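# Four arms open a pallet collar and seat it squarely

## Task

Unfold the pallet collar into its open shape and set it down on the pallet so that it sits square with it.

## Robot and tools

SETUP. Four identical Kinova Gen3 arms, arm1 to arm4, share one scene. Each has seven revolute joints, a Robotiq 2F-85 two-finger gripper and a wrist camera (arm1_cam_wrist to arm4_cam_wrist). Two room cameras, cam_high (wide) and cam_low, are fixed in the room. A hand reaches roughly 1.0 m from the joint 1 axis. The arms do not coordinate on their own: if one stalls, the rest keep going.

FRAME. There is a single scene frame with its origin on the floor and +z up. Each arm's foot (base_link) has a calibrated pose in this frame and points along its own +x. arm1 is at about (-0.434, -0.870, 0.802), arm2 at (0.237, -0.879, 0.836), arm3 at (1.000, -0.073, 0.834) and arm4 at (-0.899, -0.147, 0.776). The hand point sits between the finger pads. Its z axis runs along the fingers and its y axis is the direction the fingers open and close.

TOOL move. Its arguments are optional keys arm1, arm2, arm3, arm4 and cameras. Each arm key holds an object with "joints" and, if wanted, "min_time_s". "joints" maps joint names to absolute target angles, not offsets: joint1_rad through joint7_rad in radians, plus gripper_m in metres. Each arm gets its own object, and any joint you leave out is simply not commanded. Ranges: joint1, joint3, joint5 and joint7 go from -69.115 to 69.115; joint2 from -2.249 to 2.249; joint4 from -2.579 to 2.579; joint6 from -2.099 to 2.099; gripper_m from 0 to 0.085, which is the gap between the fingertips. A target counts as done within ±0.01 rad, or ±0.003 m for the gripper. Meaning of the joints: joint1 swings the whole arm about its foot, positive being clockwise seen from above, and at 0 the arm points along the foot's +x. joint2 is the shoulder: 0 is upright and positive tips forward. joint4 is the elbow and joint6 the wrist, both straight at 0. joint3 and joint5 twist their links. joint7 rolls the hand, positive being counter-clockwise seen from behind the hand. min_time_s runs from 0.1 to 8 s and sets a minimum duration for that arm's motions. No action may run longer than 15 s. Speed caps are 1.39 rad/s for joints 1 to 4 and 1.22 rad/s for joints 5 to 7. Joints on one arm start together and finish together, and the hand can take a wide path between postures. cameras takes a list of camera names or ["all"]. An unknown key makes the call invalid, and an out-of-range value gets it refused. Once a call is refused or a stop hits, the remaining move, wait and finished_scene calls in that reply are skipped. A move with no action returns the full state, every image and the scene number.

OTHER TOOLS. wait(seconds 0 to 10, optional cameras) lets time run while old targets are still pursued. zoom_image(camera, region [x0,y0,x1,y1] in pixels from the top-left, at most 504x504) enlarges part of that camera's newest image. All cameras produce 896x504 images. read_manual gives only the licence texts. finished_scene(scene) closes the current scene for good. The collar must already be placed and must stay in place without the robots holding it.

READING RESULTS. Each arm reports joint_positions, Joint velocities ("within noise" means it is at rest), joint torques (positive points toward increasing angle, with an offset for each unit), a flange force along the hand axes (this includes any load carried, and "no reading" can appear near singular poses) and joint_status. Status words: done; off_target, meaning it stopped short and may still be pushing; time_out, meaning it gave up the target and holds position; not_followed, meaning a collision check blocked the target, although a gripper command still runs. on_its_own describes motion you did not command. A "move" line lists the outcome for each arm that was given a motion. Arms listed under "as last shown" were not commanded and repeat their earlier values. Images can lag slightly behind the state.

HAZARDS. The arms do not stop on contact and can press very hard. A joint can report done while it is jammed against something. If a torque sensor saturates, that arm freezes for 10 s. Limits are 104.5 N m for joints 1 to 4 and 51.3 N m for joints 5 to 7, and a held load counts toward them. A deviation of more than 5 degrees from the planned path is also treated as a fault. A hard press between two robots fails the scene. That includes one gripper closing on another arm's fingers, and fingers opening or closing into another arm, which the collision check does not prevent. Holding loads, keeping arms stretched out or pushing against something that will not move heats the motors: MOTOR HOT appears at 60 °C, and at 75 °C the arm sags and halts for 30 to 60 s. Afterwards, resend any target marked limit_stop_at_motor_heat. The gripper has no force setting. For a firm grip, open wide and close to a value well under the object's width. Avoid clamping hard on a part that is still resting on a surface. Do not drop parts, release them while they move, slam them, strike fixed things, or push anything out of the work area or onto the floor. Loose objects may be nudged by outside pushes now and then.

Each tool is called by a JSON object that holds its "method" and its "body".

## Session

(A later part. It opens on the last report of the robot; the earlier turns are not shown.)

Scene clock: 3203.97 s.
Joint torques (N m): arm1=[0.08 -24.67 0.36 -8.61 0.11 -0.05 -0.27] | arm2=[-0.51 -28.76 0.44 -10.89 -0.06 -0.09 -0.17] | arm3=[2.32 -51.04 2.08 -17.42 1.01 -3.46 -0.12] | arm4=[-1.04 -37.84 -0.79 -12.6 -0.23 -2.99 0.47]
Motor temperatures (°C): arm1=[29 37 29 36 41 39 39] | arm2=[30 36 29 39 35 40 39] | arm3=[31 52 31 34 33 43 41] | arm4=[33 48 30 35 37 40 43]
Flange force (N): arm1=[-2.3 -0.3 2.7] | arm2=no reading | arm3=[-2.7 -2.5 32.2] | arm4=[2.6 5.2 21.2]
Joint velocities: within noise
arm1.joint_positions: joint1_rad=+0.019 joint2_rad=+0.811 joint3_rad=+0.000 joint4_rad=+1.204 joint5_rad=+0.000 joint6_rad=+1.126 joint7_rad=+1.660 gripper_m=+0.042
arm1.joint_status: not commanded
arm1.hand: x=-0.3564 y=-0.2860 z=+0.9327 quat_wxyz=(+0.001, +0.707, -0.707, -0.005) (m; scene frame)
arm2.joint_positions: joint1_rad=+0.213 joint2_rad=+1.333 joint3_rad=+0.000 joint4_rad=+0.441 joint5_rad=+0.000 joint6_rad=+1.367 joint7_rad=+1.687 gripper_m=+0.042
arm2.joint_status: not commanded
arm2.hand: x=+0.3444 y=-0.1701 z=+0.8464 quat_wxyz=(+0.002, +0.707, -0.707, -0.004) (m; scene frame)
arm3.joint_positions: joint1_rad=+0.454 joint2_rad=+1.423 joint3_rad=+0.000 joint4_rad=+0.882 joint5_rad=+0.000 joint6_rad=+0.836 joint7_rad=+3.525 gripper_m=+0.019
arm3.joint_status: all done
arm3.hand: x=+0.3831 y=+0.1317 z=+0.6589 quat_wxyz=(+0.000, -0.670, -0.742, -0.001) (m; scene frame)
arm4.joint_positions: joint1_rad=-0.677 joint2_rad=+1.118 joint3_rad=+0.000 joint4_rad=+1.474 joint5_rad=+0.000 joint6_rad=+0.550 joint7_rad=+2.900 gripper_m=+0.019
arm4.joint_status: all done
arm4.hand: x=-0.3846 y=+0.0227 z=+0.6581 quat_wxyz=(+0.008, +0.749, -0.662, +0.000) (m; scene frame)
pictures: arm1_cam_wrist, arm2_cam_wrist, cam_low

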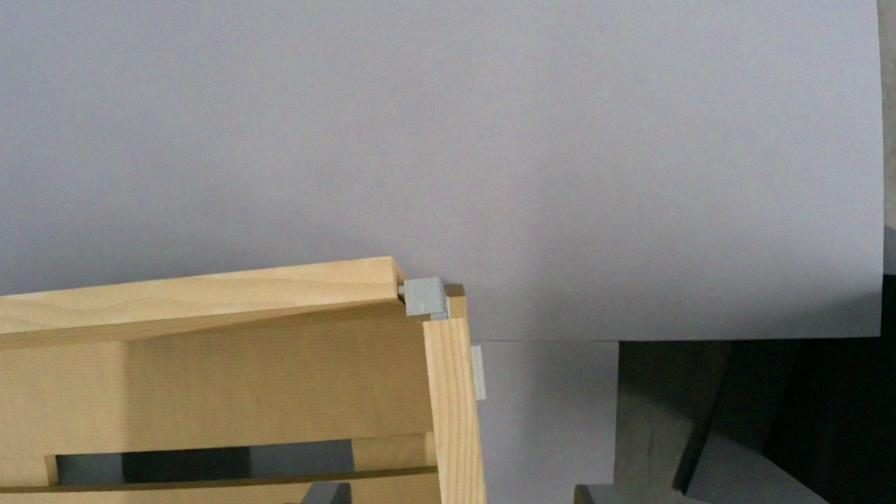

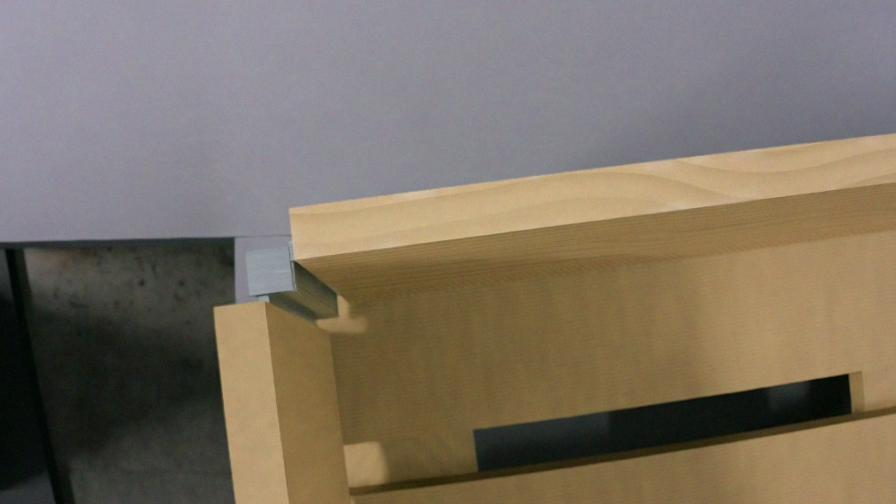

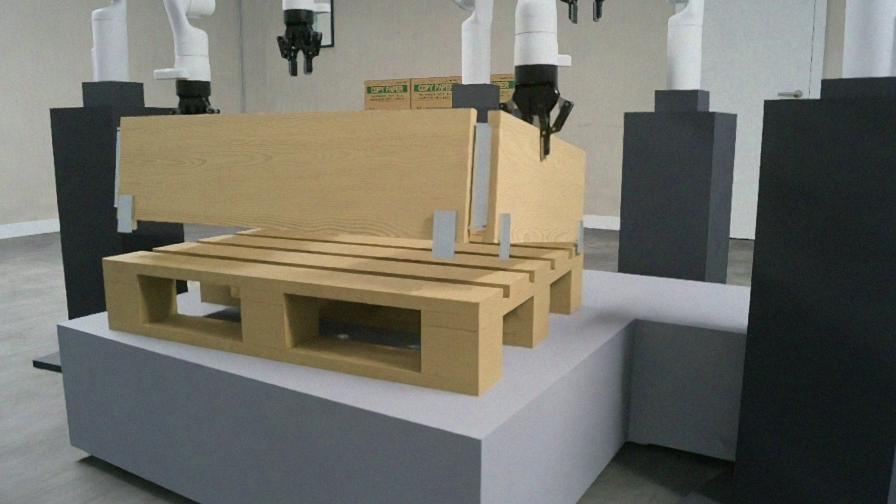

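{"method": "move", "body": {"arm3": {"joints": {"joint1_rad": 0.48114, "joint2_rad": 1.49375, "joint3_rad": 0, "joint4_rad": 0.7879, "joint5_rad": 0, "joint6_rad": 0.85994, "joint7_rad": 3.55234}, "min_time_s": 3}, "arm4": {"joints": {"joint1_rad": -0.71152, "joint2_rad": 1.17167, "joint3_rad": 0, "joint4_rad": 1.43848, "joint5_rad": 0, "joint6_rad": 0.53144, "joint7_rad": 2.86558}, "min_time_s": 3}, "cameras": ["arm1_cam_wrist", "arm2_cam_wrist", "cam_low", "cam_high"]}}

Scene clock: 3224.03 s.
Joint torques (N m): arm1=[0.12 -24.72 0.4 -8.51 0.11 -0.03 -0.22] | arm2=[-0.52 -28.75 0.48 -10.87 -0.07 -0.06 -0.17] | arm3=[2.75 -50.59 2.39 -16.7 1.22 -3.01 -0.14] | arm4=[-1.15 -37.33 -0.98 -11.32 -0.34 -2.34 0.45]
Motor temperatures (°C): arm1=[29 37 29 36 41 39 39] | arm2=[30 36 29 39 35 40 39] | arm3=[31 52 31 34 33 43 41] | arm4=[33 47 30 35 37 40 43]
Flange force (N): arm1=[-2.9 -0.3 2.7] | arm2=no reading | arm3=[-2.0 -5.2 32.1] | arm4=[2.8 3.9 20.7]
move: arm3 done; arm4 done
Joint velocities: within noise
arm1: as last shown
arm2.joint_positions: joint1_rad=+0.213 joint2_rad=+1.333 joint3_rad=+0.000 joint4_rad=+0.441 joint5_rad=+0.000 joint6_rad=+1.367 joint7_rad=+1.687 gripper_m=+0.042
arm2.joint_status: not commanded
arm2.hand: x=+0.3444 y=-0.1701 z=+0.8464 quat_wxyz=(+0.002, +0.707, -0.707, -0.004) (m; scene frame)
arm3.joint_positions: joint1_rad=+0.481 joint2_rad=+1.494 joint3_rad=+0.000 joint4_rad=+0.788 joint5_rad=+0.000 joint6_rad=+0.860 joint7_rad=+3.552 gripper_m=+0.019
arm3.joint_status: all done
arm3.hand: x=+0.3811 y=+0.1510 z=+0.6352 quat_wxyz=(+0.000, -0.670, -0.742, -0.001) (m; scene frame)
arm4.joint_positions: joint1_rad=-0.712 joint2_rad=+1.172 joint3_rad=+0.000 joint4_rad=+1.438 joint5_rad=+0.000 joint6_rad=+0.531 joint7_rad=+2.866 gripper_m=+0.019
arm4.joint_status: all done
arm4.hand: x=-0.3870 y=+0.0417 z=+0.6344 quat_wxyz=(+0.008, +0.749, -0.662, +0.000) (m; scene frame)
pictures: arm1_cam_wrist, arm2_cam_wrist, cam_high, cam_low

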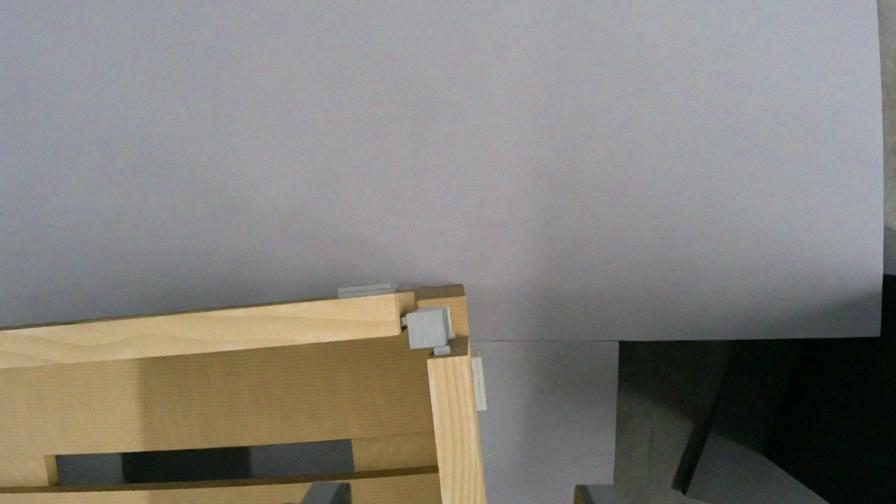

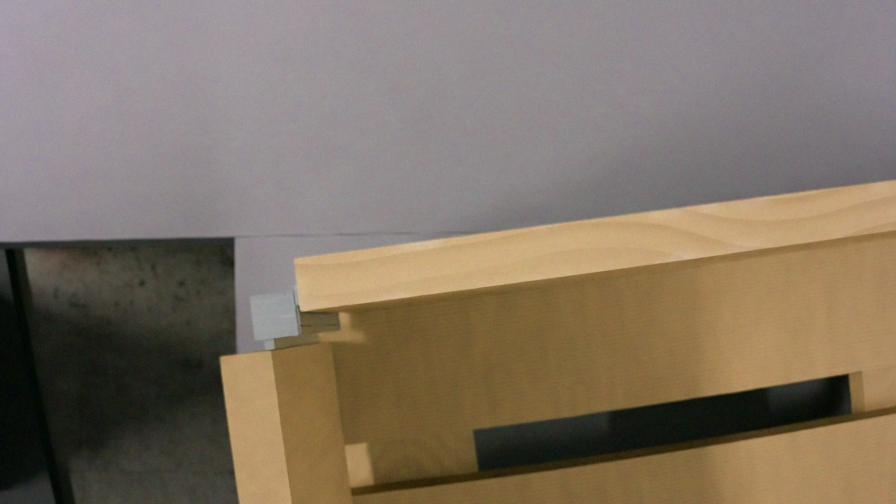

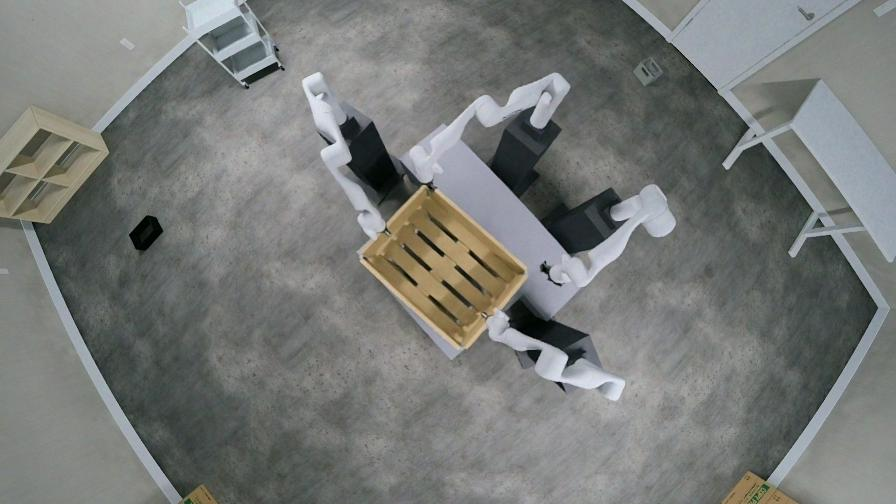

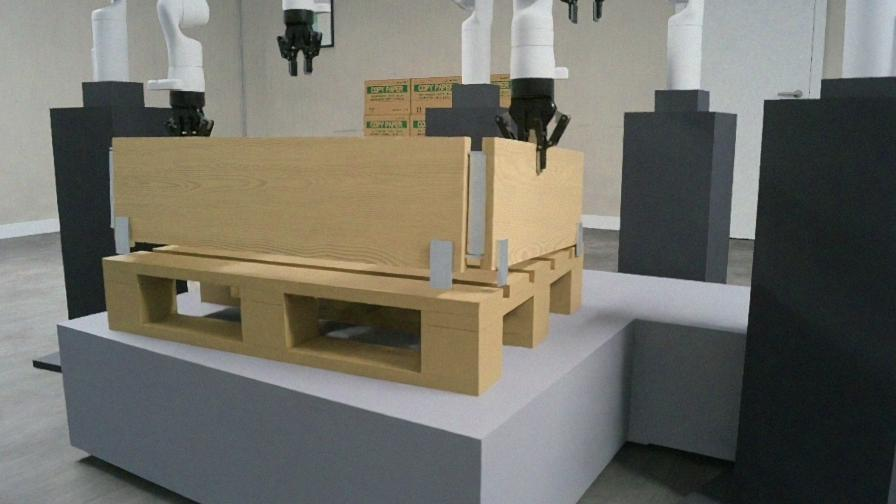

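{"method": "zoom_image", "body": {"camera": "arm1_cam_wrist", "region": [320, 250, 520, 430]}}

{"method": "zoom_image", "body": {"camera": "arm2_cam_wrist", "region": [200, 220, 400, 420]}}

{"method": "zoom_image", "body": {"camera": "cam_low", "region": [90, 200, 310, 340]}}

{"method": "zoom_image", "body": {"camera": "cam_low", "region": [400, 200, 620, 340]}}

Scaled by 2.520 from the camera's 896x504 image, which has a finer 1280x720 frame.

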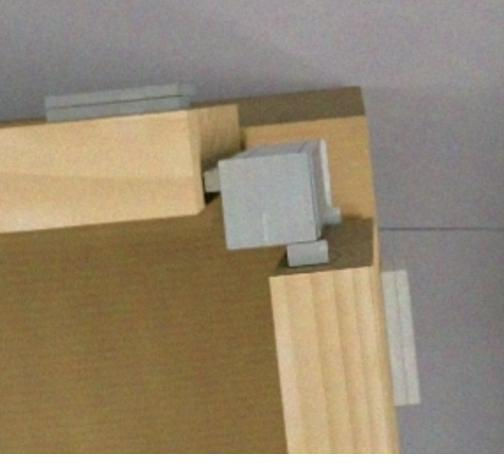

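Scaled by 2.520 from the camera's 896x504 image, which has a finer 1280x720 frame.

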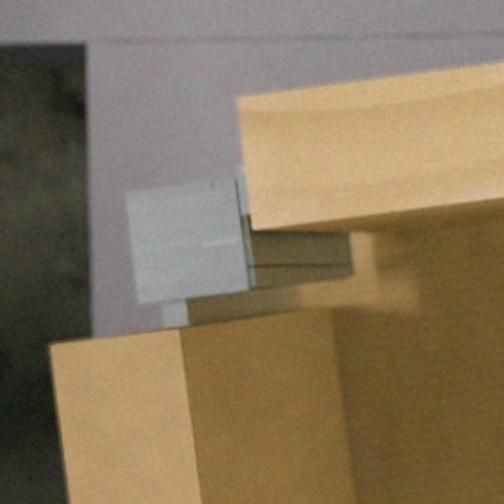

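Scaled by 2.291 from the camera's 896x504 image, which has a finer 1280x720 frame.

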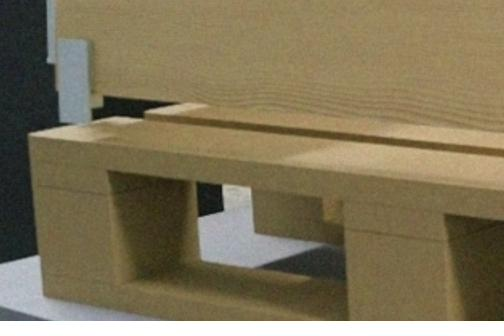

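Scaled by 2.291 from the camera's 896x504 image, which has a finer 1280x720 frame.

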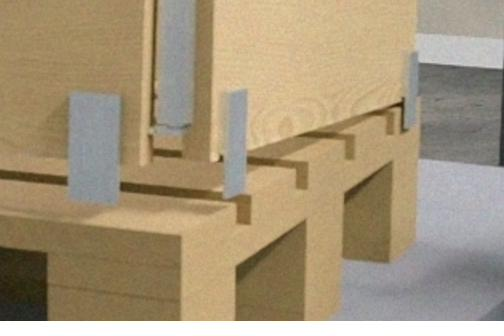

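{"method": "move", "body": {"arm3": {"joints": {"joint1_rad": 0.48674, "joint2_rad": 1.49822, "joint3_rad": 0, "joint4_rad": 0.7755, "joint5_rad": 0, "joint6_rad": 0.86788, "joint7_rad": 3.55794}, "min_time_s": 2}, "arm4": {"joints": {"joint1_rad": -0.71851, "joint2_rad": 1.1729, "joint3_rad": 0, "joint4_rad": 1.43423, "joint5_rad": 0, "joint6_rad": 0.53446, "joint7_rad": 2.85859}, "min_time_s": 2}, "cameras": ["arm1_cam_wrist", "cam_low"]}}

{"method": "zoom_image", "body": {"camera": "arm1_cam_wrist", "region": [320, 250, 520, 430]}}

{"method": "zoom_image", "body": {"camera": "cam_low", "region": [400, 220, 530, 320]}}

{"method": "zoom_image", "body": {"camera": "cam_low", "region": [90, 200, 220, 300]}}

Scene clock: 3382.17 s.
Joint torques (N m): arm1=[0 -24.65 0.39 -8.47 0.12 -0.02 -0.22] | arm2=[-0.51 -28.8 0.49 -10.89 -0.07 -0.08 -0.17] | arm3=[2.32 -50.82 1.91 -16.92 0.98 -3.09 -0.22] | arm4=[-1.09 -37.38 -0.91 -11.58 -0.35 -2.51 0.46]
Motor temperatures (°C): arm1=[29 37 29 36 41 39 39] | arm2=[30 36 29 39 35 40 39] | arm3=[31 51 31 35 33 43 41] | arm4=[33 46 30 35 37 39 43]
Flange force (N): arm1=[-2.9 -0.5 2.6] | arm2=no reading | arm3=[-1.3 -4.8 32.2] | arm4=[2.8 4.3 20.3]
move: arm3 done; arm4 done
Joint velocities: within noise
arm1: as last shown
arm2.joint_positions: joint1_rad=+0.213 joint2_rad=+1.333 joint3_rad=+0.000 joint4_rad=+0.441 joint5_rad=+0.000 joint6_rad=+1.367 joint7_rad=+1.687 gripper_m=+0.042
arm2.joint_status: not commanded
arm2.hand: x=+0.3444 y=-0.1701 z=+0.8464 quat_wxyz=(+0.002, +0.707, -0.707, -0.004) (m; scene frame)
arm3.joint_positions: joint1_rad=+0.487 joint2_rad=+1.498 joint3_rad=+0.000 joint4_rad=+0.775 joint5_rad=+0.000 joint6_rad=+0.868 joint7_rad=+3.558 gripper_m=+0.019
arm3.joint_status: all done
arm3.hand: x=+0.3806 y=+0.1550 z=+0.6353 quat_wxyz=(+0.000, -0.670, -0.742, -0.001) (m; scene frame)
arm4.joint_positions: joint1_rad=-0.718 joint2_rad=+1.173 joint3_rad=+0.000 joint4_rad=+1.434 joint5_rad=+0.000 joint6_rad=+0.534 joint7_rad=+2.859 gripper_m=+0.019
arm4.joint_status: all done
arm4.hand: x=-0.3874 y=+0.0457 z=+0.6344 quat_wxyz=(+0.008, +0.749, -0.662, +0.000) (m; scene frame)
pictures: arm1_cam_wrist, cam_low

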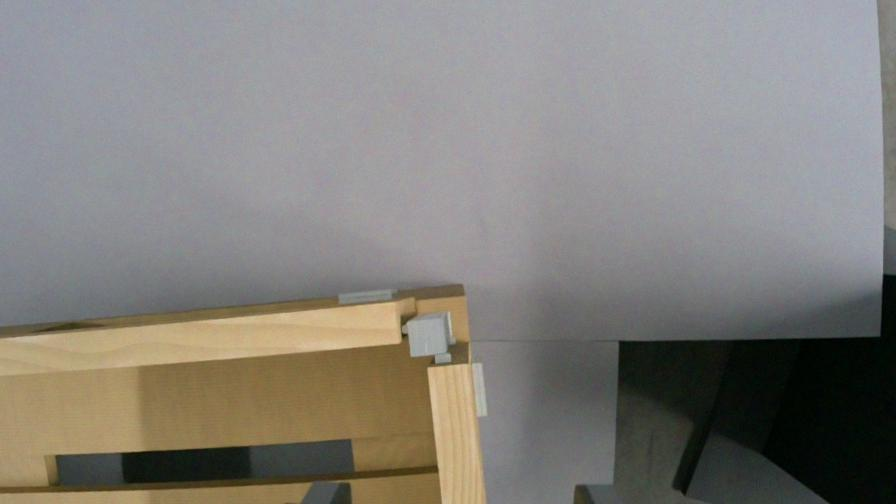

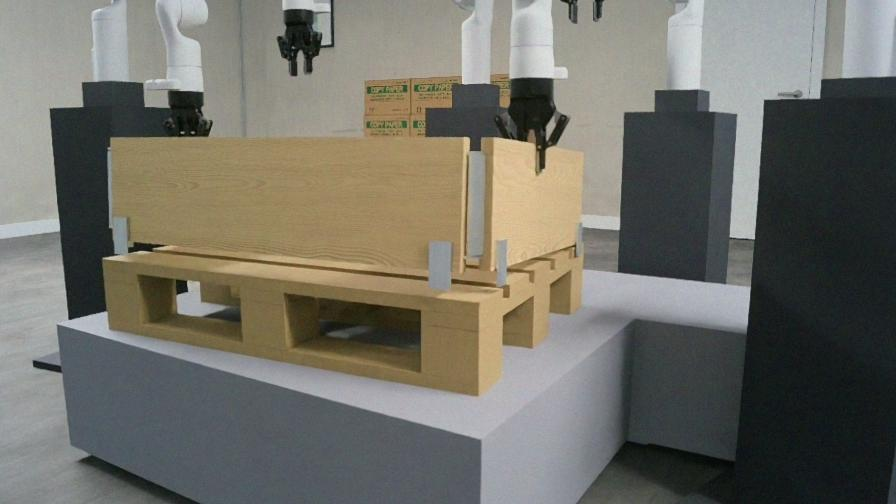

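Scaled by 2.520 from the camera's 896x504 image, which has a finer 1280x720 frame.

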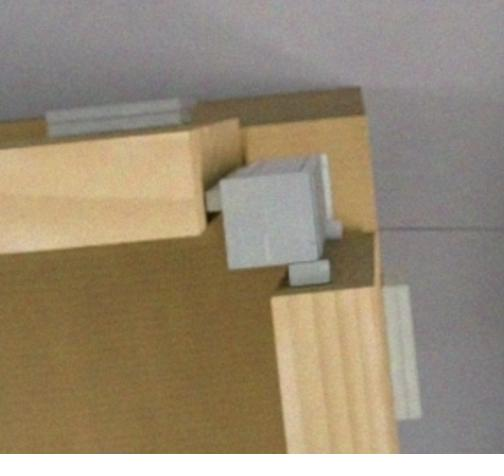

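Scaled by 3.877 from the camera's 896x504 image, which has a finer 1280x720 frame.

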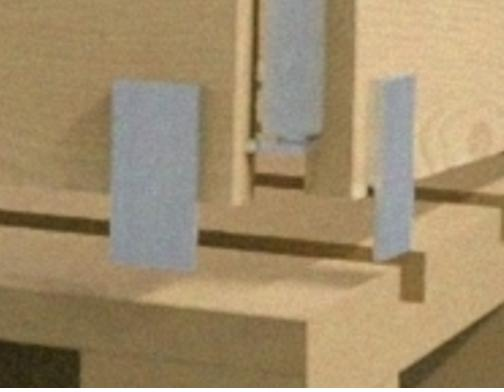

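Scaled by 3.877 from the camera's 896x504 image, which has a finer 1280x720 frame.

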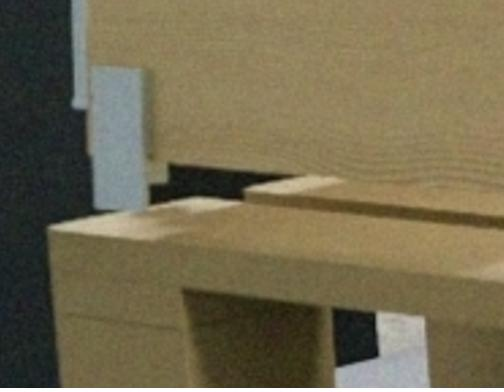

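{"method": "move", "body": {"arm3": {"joints": {"joint1_rad": 0.49516, "joint2_rad": 1.53256, "joint3_rad": 0, "joint4_rad": 0.7297, "joint5_rad": 0, "joint6_rad": 0.87934, "joint7_rad": 3.56636}, "min_time_s": 2.5}, "arm4": {"joints": {"joint1_rad": -0.7292, "joint2_rad": 1.19886, "joint3_rad": 0, "joint4_rad": 1.41728, "joint5_rad": 0, "joint6_rad": 0.52546, "joint7_rad": 2.8479}, "min_time_s": 2.5}, "cameras": ["arm1_cam_wrist", "arm2_cam_wrist", "cam_low"]}}

{"method": "zoom_image", "body": {"camera": "arm1_cam_wrist", "region": [320, 250, 520, 430]}}

{"method": "zoom_image", "body": {"camera": "cam_low", "region": [400, 220, 530, 320]}}

{"method": "zoom_image", "body": {"camera": "cam_low", "region": [90, 200, 220, 300]}}

Scene clock: 3460.67 s.
Joint torques (N m): arm1=[0.04 -24.62 0.43 -8.49 0.15 -0.07 -0.22] | arm2=[-0.53 -28.78 0.47 -10.84 -0.07 -0.08 -0.18] | arm3=[1.82 -52.3 1.59 -17.88 0.81 -3.51 -0.23] | arm4=[0.18 -36.87 0.46 -11.66 0.08 -2.77 0.52]
Motor temperatures (°C): arm1=[29 37 29 36 41 39 39] | arm2=[30 36 29 39 35 40 39] | arm3=[31 51 31 35 33 43 41] | arm4=[33 46 30 35 37 39 43]
Flange force (N): arm1=[-2.8 -0.4 2.5] | arm2=no reading | arm3=[-0.7 -4.1 33.4] | arm4=[0.7 5.9 18.3]
move: arm3 done; arm4 done
Joint velocities: within noise
arm1: as last shown
arm2.joint_positions: joint1_rad=+0.213 joint2_rad=+1.333 joint3_rad=+0.000 joint4_rad=+0.441 joint5_rad=+0.000 joint6_rad=+1.367 joint7_rad=+1.687 gripper_m=+0.042
arm2.joint_status: not commanded
arm2.hand: x=+0.3444 y=-0.1701 z=+0.8464 quat_wxyz=(+0.002, +0.707, -0.707, -0.004) (m; scene frame)
arm3.joint_positions: joint1_rad=+0.495 joint2_rad=+1.533 joint3_rad=+0.000 joint4_rad=+0.730 joint5_rad=+0.000 joint6_rad=+0.879 joint7_rad=+3.566 gripper_m=+0.019
arm3.joint_status: all done
arm3.hand: x=+0.3796 y=+0.1612 z=+0.6236 quat_wxyz=(+0.000, -0.670, -0.742, -0.001) (m; scene frame)
arm4.joint_positions: joint1_rad=-0.729 joint2_rad=+1.199 joint3_rad=+0.000 joint4_rad=+1.417 joint5_rad=+0.000 joint6_rad=+0.525 joint7_rad=+2.848 gripper_m=+0.019
arm4.joint_status: all done
arm4.hand: x=-0.3881 y=+0.0517 z=+0.6228 quat_wxyz=(+0.008, +0.749, -0.662, +0.000) (m; scene frame)
pictures: arm1_cam_wrist, arm2_cam_wrist, cam_low

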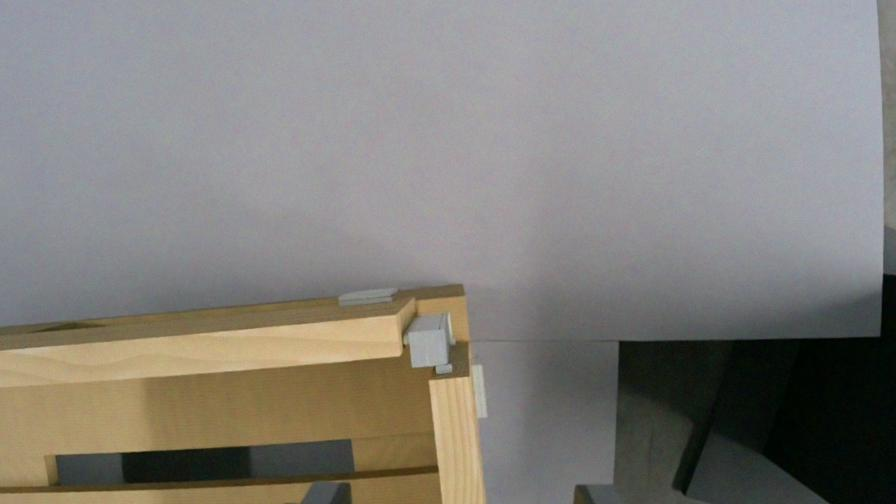

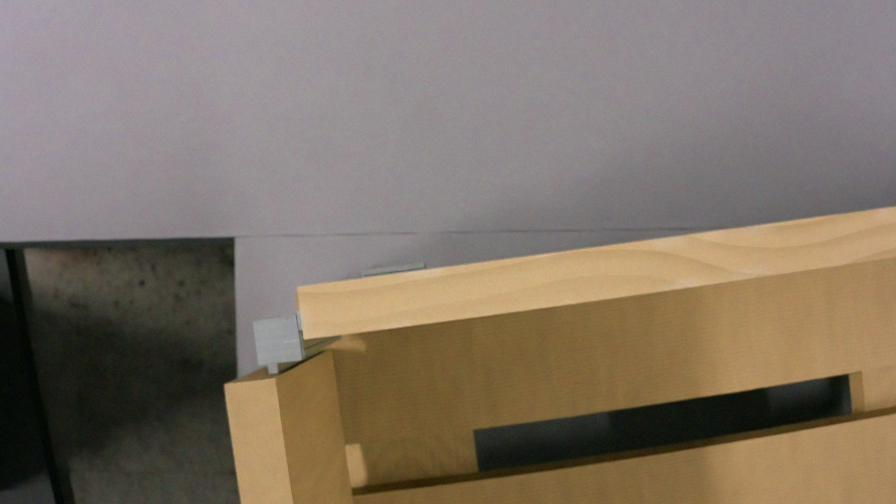

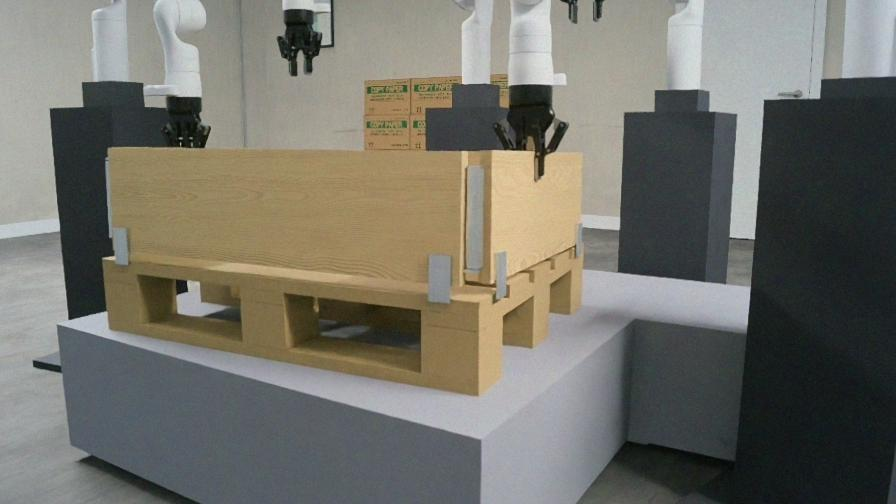

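Scaled by 2.520 from the camera's 896x504 image, which has a finer 1280x720 frame.

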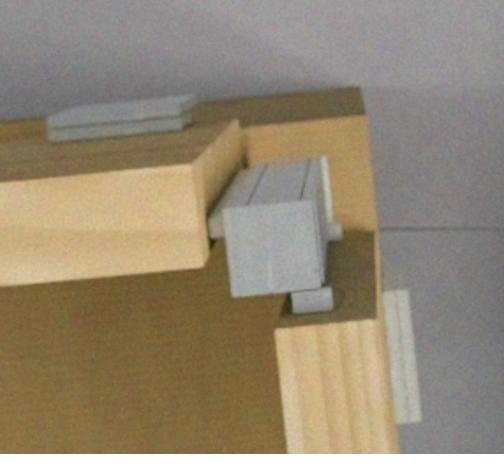

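Scaled by 3.877 from the camera's 896x504 image, which has a finer 1280x720 frame.

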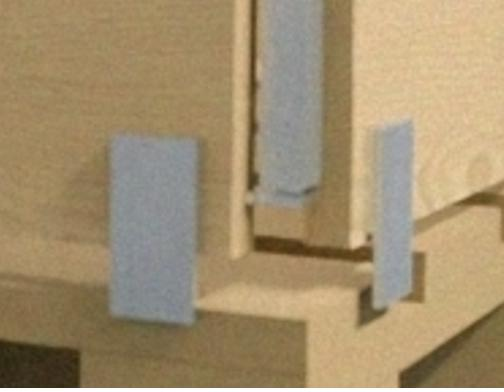

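Scaled by 3.877 from the camera's 896x504 image, which has a finer 1280x720 frame.

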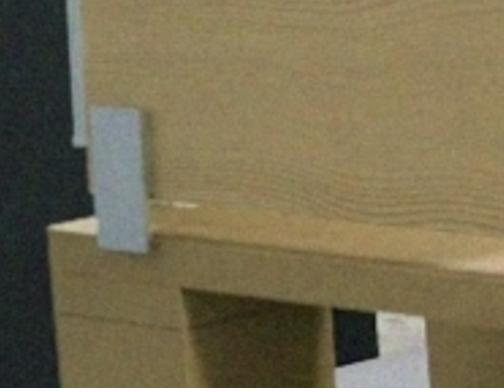

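{"method": "move", "body": {"arm3": {"joints": {"joint1_rad": 0.49937, "joint2_rad": 1.54973, "joint3_rad": 0, "joint4_rad": 0.7068, "joint5_rad": 0, "joint6_rad": 0.88507, "joint7_rad": 3.57057}, "min_time_s": 2}, "arm4": {"joints": {"joint1_rad": -0.73455, "joint2_rad": 1.21184, "joint3_rad": 0, "joint4_rad": 1.40881, "joint5_rad": 0, "joint6_rad": 0.52096, "joint7_rad": 2.84255}, "min_time_s": 2}, "cameras": ["arm1_cam_wrist", "cam_low"]}}

{"method": "zoom_image", "body": {"camera": "cam_low", "region": [400, 220, 530, 320]}}

{"method": "zoom_image", "body": {"camera": "cam_low", "region": [90, 200, 220, 300]}}

Scene clock: 3489.43 s.
Joint torques (N m): arm1=[0.09 -24.71 0.41 -8.57 0.17 -0.04 -0.24] | arm2=[-0.53 -28.75 0.51 -10.89 -0.06 -0.09 -0.19] | arm3=[2.29 -52.02 1.94 -17.58 1.03 -3.31 -0.21] | arm4=[-0.17 -36.85 0.03 -11.13 -0.02 -2.46 0.5]
Motor temperatures (°C): arm1=[29 37 29 36 41 39 39] | arm2=[30 36 29 39 35 40 39] | arm3=[31 52 31 35 33 43 41] | arm4=[33 46 30 35 37 39 43]
Flange force (N): arm1=[-2.6 -0.3 2.8] | arm2=no reading | arm3=[-0.9 -5.2 33.4] | arm4=[1.1 4.8 18.9]
move: arm3 done; arm4 done
Joint velocities: within noise
arm1: as last shown
arm2.joint_positions: joint1_rad=+0.213 joint2_rad=+1.333 joint3_rad=+0.000 joint4_rad=+0.441 joint5_rad=+0.000 joint6_rad=+1.367 joint7_rad=+1.687 gripper_m=+0.042
arm2.joint_status: not commanded
arm2.hand: x=+0.3444 y=-0.1701 z=+0.8464 quat_wxyz=(+0.002, +0.707, -0.707, -0.004) (m; scene frame)
arm3.joint_positions: joint1_rad=+0.499 joint2_rad=+1.550 joint3_rad=+0.000 joint4_rad=+0.707 joint5_rad=+0.000 joint6_rad=+0.885 joint7_rad=+3.571 gripper_m=+0.019
arm3.joint_status: all done
arm3.hand: x=+0.3793 y=+0.1643 z=+0.6178 quat_wxyz=(+0.000, -0.670, -0.742, -0.001) (m; scene frame)
arm4.joint_positions: joint1_rad=-0.735 joint2_rad=+1.212 joint3_rad=+0.000 joint4_rad=+1.409 joint5_rad=+0.000 joint6_rad=+0.521 joint7_rad=+2.843 gripper_m=+0.019
arm4.joint_status: all done
arm4.hand: x=-0.3885 y=+0.0546 z=+0.6169 quat_wxyz=(+0.008, +0.749, -0.662, +0.000) (m; scene frame)
pictures: arm1_cam_wrist, cam_low

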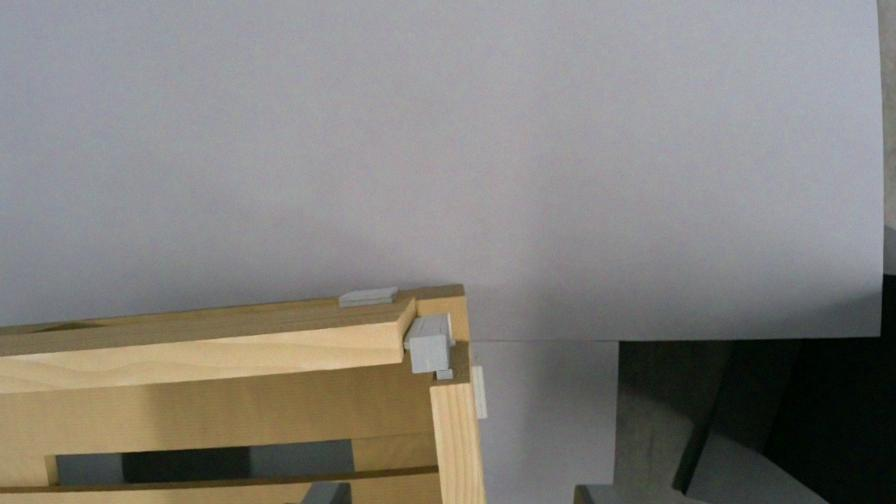

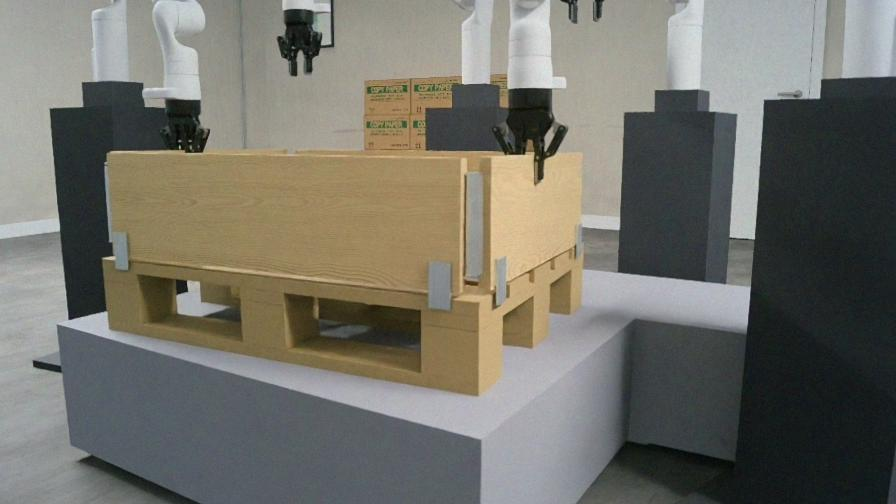

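Scaled by 3.877 from the camera's 896x504 image, which has a finer 1280x720 frame.

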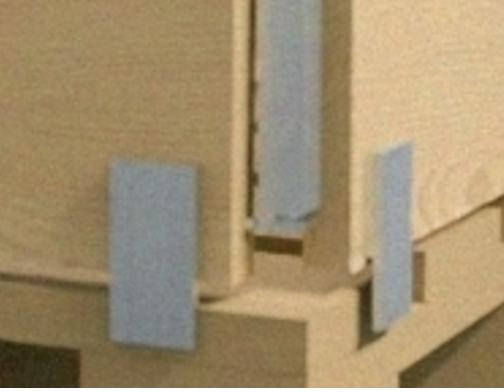

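Scaled by 3.877 from the camera's 896x504 image, which has a finer 1280x720 frame.

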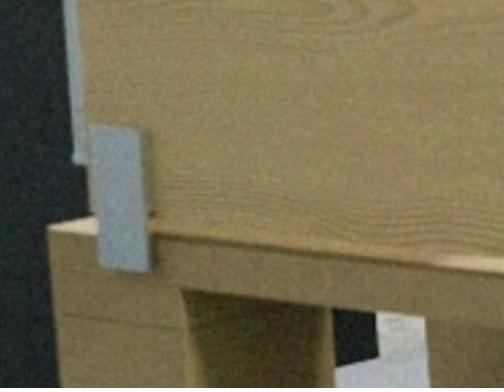

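{"method": "move", "body": {"arm3": {"joints": {"joint1_rad": 0.50358, "joint2_rad": 1.56689, "joint3_rad": 0, "joint4_rad": 0.6839, "joint5_rad": 0, "joint6_rad": 0.8908, "joint7_rad": 3.57478}, "min_time_s": 2}, "arm4": {"joints": {"joint1_rad": -0.7399, "joint2_rad": 1.22481, "joint3_rad": 0, "joint4_rad": 1.40033, "joint5_rad": 0, "joint6_rad": 0.51645, "joint7_rad": 2.8372}, "min_time_s": 2}, "cameras": ["arm1_cam_wrist", "cam_low"]}}

{"method": "zoom_image", "body": {"camera": "cam_low", "region": [400, 220, 530, 320]}}

{"method": "zoom_image", "body": {"camera": "cam_low", "region": [90, 200, 220, 300]}}

{"method": "zoom_image", "body": {"camera": "arm1_cam_wrist", "region": [320, 250, 520, 430]}}

Scene clock: 3505.83 s.
Joint torques (N m): arm1=[0.08 -24.61 0.36 -8.57 0.07 0.02 -0.24] | arm2=[-0.49 -28.81 0.49 -10.87 -0.05 -0.08 -0.17] | arm3=[2.76 -50.73 2.21 -16.91 1.18 -3.12 -0.18] | arm4=[-2.14 -30.93 -2.07 -11.03 -0.49 -3.69 0.51]
Motor temperatures (°C): arm1=[29 37 29 36 41 39 39] | arm2=[30 36 29 39 35 40 39] | arm3=[31 52 31 35 33 43 41] | arm4=[33 46 30 35 37 39 43]
Flange force (N): arm1=[-2.2 -0.3 2.8] | arm2=no reading | arm3=[-1.1 -6.5 32.0] | arm4=[5.4 6.9 4.9]
move: arm3 done; arm4 done
Joint velocities: within noise
arm1: as last shown
arm2.joint_positions: joint1_rad=+0.213 joint2_rad=+1.333 joint3_rad=+0.000 joint4_rad=+0.441 joint5_rad=+0.000 joint6_rad=+1.367 joint7_rad=+1.687 gripper_m=+0.042
arm2.joint_status: not commanded
arm2.hand: x=+0.3444 y=-0.1701 z=+0.8464 quat_wxyz=(+0.002, +0.707, -0.707, -0.004) (m; scene frame)
arm3.joint_positions: joint1_rad=+0.504 joint2_rad=+1.567 joint3_rad=+0.000 joint4_rad=+0.684 joint5_rad=+0.000 joint6_rad=+0.891 joint7_rad=+3.575 gripper_m=+0.019
arm3.joint_status: all done
arm3.hand: x=+0.3792 y=+0.1673 z=+0.6120 quat_wxyz=(+0.000, -0.670, -0.742, -0.001) (m; scene frame)
arm4.joint_positions: joint1_rad=-0.740 joint2_rad=+1.225 joint3_rad=+0.000 joint4_rad=+1.400 joint5_rad=+0.000 joint6_rad=+0.516 joint7_rad=+2.837 gripper_m=+0.019
arm4.joint_status: all done
arm4.hand: x=-0.3891 y=+0.0576 z=+0.6111 quat_wxyz=(+0.008, +0.749, -0.662, +0.000) (m; scene frame)
pictures: arm1_cam_wrist, cam_low

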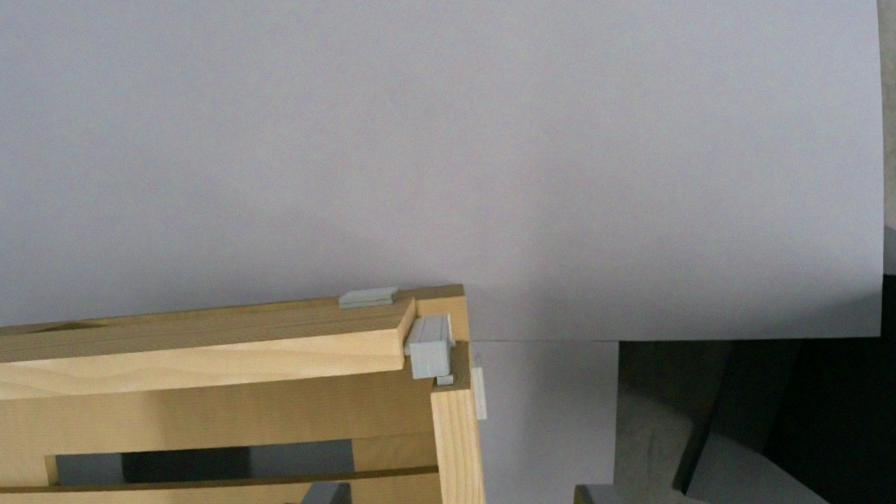

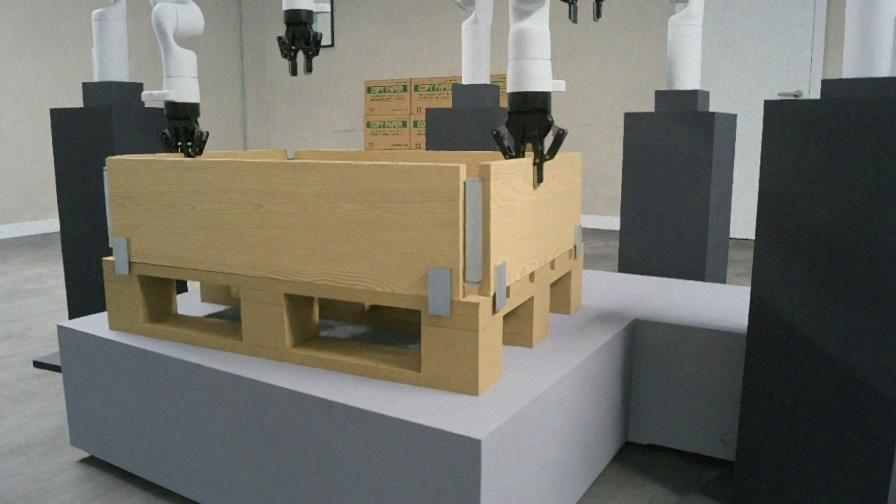

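Scaled by 3.877 from the camera's 896x504 image, which has a finer 1280x720 frame.

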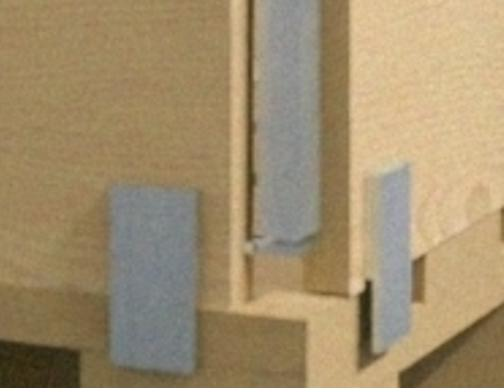

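Scaled by 3.877 from the camera's 896x504 image, which has a finer 1280x720 frame.

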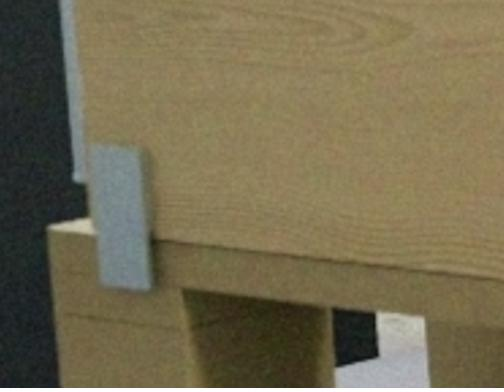

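Scaled by 2.520 from the camera's 896x504 image, which has a finer 1280x720 frame.

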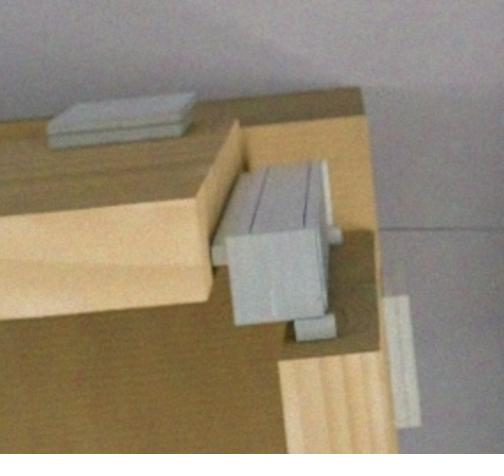

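{"method": "move", "body": {"arm3": {"joints": {"joint1_rad": 0.50358, "joint2_rad": 1.57283, "joint3_rad": 0, "joint4_rad": 0.6779, "joint5_rad": 0, "joint6_rad": 0.89086, "joint7_rad": 3.57478}, "min_time_s": 1.5}, "cameras": []}}

{"method": "move", "body": {"arm3": {"joints": {"joint1_rad": 0.50358, "joint2_rad": 1.57879, "joint3_rad": 0, "joint4_rad": 0.67195, "joint5_rad": 0, "joint6_rad": 0.89086, "joint7_rad": 3.57478}, "min_time_s": 1.5}, "cameras": ["cam_low"]}}

Scene clock: 3519.33 s.
Joint torques (N m): arm1=[0.01 -24.67 0.39 -8.46 0.14 -0.05 -0.26] | arm2=[-0.55 -28.8 0.54 -10.87 -0.07 -0.07 -0.16] | arm3=[1.57 -41.83 1.11 -16.86 0.71 -5.81 -0.35] | arm4=[-2.14 -32.19 -2 -9.45 -0.49 -2.48 0.54]
Motor temperatures (°C): arm1=[29 37 29 36 41 39 39] | arm2=[30 36 29 39 35 40 39] | arm3=[31 52 31 35 33 43 41] | arm4=[33 46 30 35 37 39 43]
Flange force (N): arm1=[-3.0 -0.5 2.5] | arm2=no reading | arm3=[-4.7 5.1 11.0] | arm4=[4.2 2.5 10.5]
move: arm3 done
Joint velocities: within noise
arm1, arm4: as last shown
arm2.joint_positions: joint1_rad=+0.213 joint2_rad=+1.333 joint3_rad=+0.000 joint4_rad=+0.441 joint5_rad=+0.000 joint6_rad=+1.367 joint7_rad=+1.687 gripper_m=+0.042
arm2.joint_status: not commanded
arm2.hand: x=+0.3444 y=-0.1701 z=+0.8464 quat_wxyz=(+0.002, +0.707, -0.707, -0.004) (m; scene frame)
arm3.joint_positions: joint1_rad=+0.504 joint2_rad=+1.573 joint3_rad=+0.000 joint4_rad=+0.678 joint5_rad=+0.000 joint6_rad=+0.891 joint7_rad=+3.575 gripper_m=+0.019
arm3.joint_status: all done
arm3.hand: x=+0.3792 y=+0.1673 z=+0.6095 quat_wxyz=(+0.000, -0.670, -0.742, -0.001) (m; scene frame)
arm4.hand: x=-0.3891 y=+0.0576 z=+0.6110 quat_wxyz=(+0.008, +0.749, -0.662, +0.000) (m; scene frame)
pictures: none
No camera images: "cameras" was empty.

Scene clock: 3521.13 s.
Joint torques (N m): arm1=[-0.01 -24.76 0.44 -8.57 0.14 -0.05 -0.26] | arm2=[-0.51 -28.8 0.5 -10.89 -0.08 -0.08 -0.18] | arm3=[1.37 -18.82 0.8 -17.32 0.94 -14.12 -0.22] | arm4=[-0.34 -33.07 0.07 -12 0.07 -4.05 0.56]
Motor temperatures (°C): arm1=[29 37 29 36 41 39 39] | arm2=[30 36 29 39 35 40 39] | arm3=[31 51 31 35 33 43 41] | arm4=[33 46 30 35 37 39 43]
Flange force (N): arm1=[-2.7 -0.5 2.8] | arm2=no reading | arm3=[-18.1 31.6 -45.0] | arm4=[2.3 8.3 8.1]
move: arm3 done
Joint velocities: within noise
arm1, arm4: as last shown
arm2.joint_positions: joint1_rad=+0.213 joint2_rad=+1.333 joint3_rad=+0.000 joint4_rad=+0.441 joint5_rad=+0.000 joint6_rad=+1.367 joint7_rad=+1.687 gripper_m=+0.042
arm2.joint_status: not commanded
arm2.hand: x=+0.3444 y=-0.1701 z=+0.8464 quat_wxyz=(+0.002, +0.707, -0.707, -0.004) (m; scene frame)
arm3.joint_positions: joint1_rad=+0.504 joint2_rad=+1.579 joint3_rad=+0.000 joint4_rad=+0.672 joint5_rad=+0.000 joint6_rad=+0.891 joint7_rad=+3.575 gripper_m=+0.019
arm3.joint_status: all done
arm3.hand: x=+0.3792 y=+0.1673 z=+0.6070 quat_wxyz=(+0.000, -0.670, -0.742, -0.001) (m; scene frame)
arm4.hand: x=-0.3891 y=+0.0576 z=+0.6111 quat_wxyz=(+0.008, +0.749, -0.662, +0.000) (m; scene frame)
pictures: cam_low

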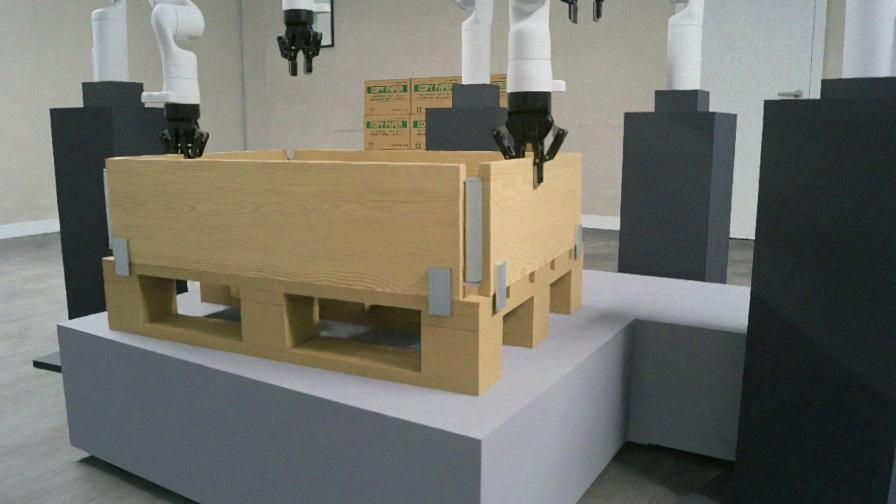

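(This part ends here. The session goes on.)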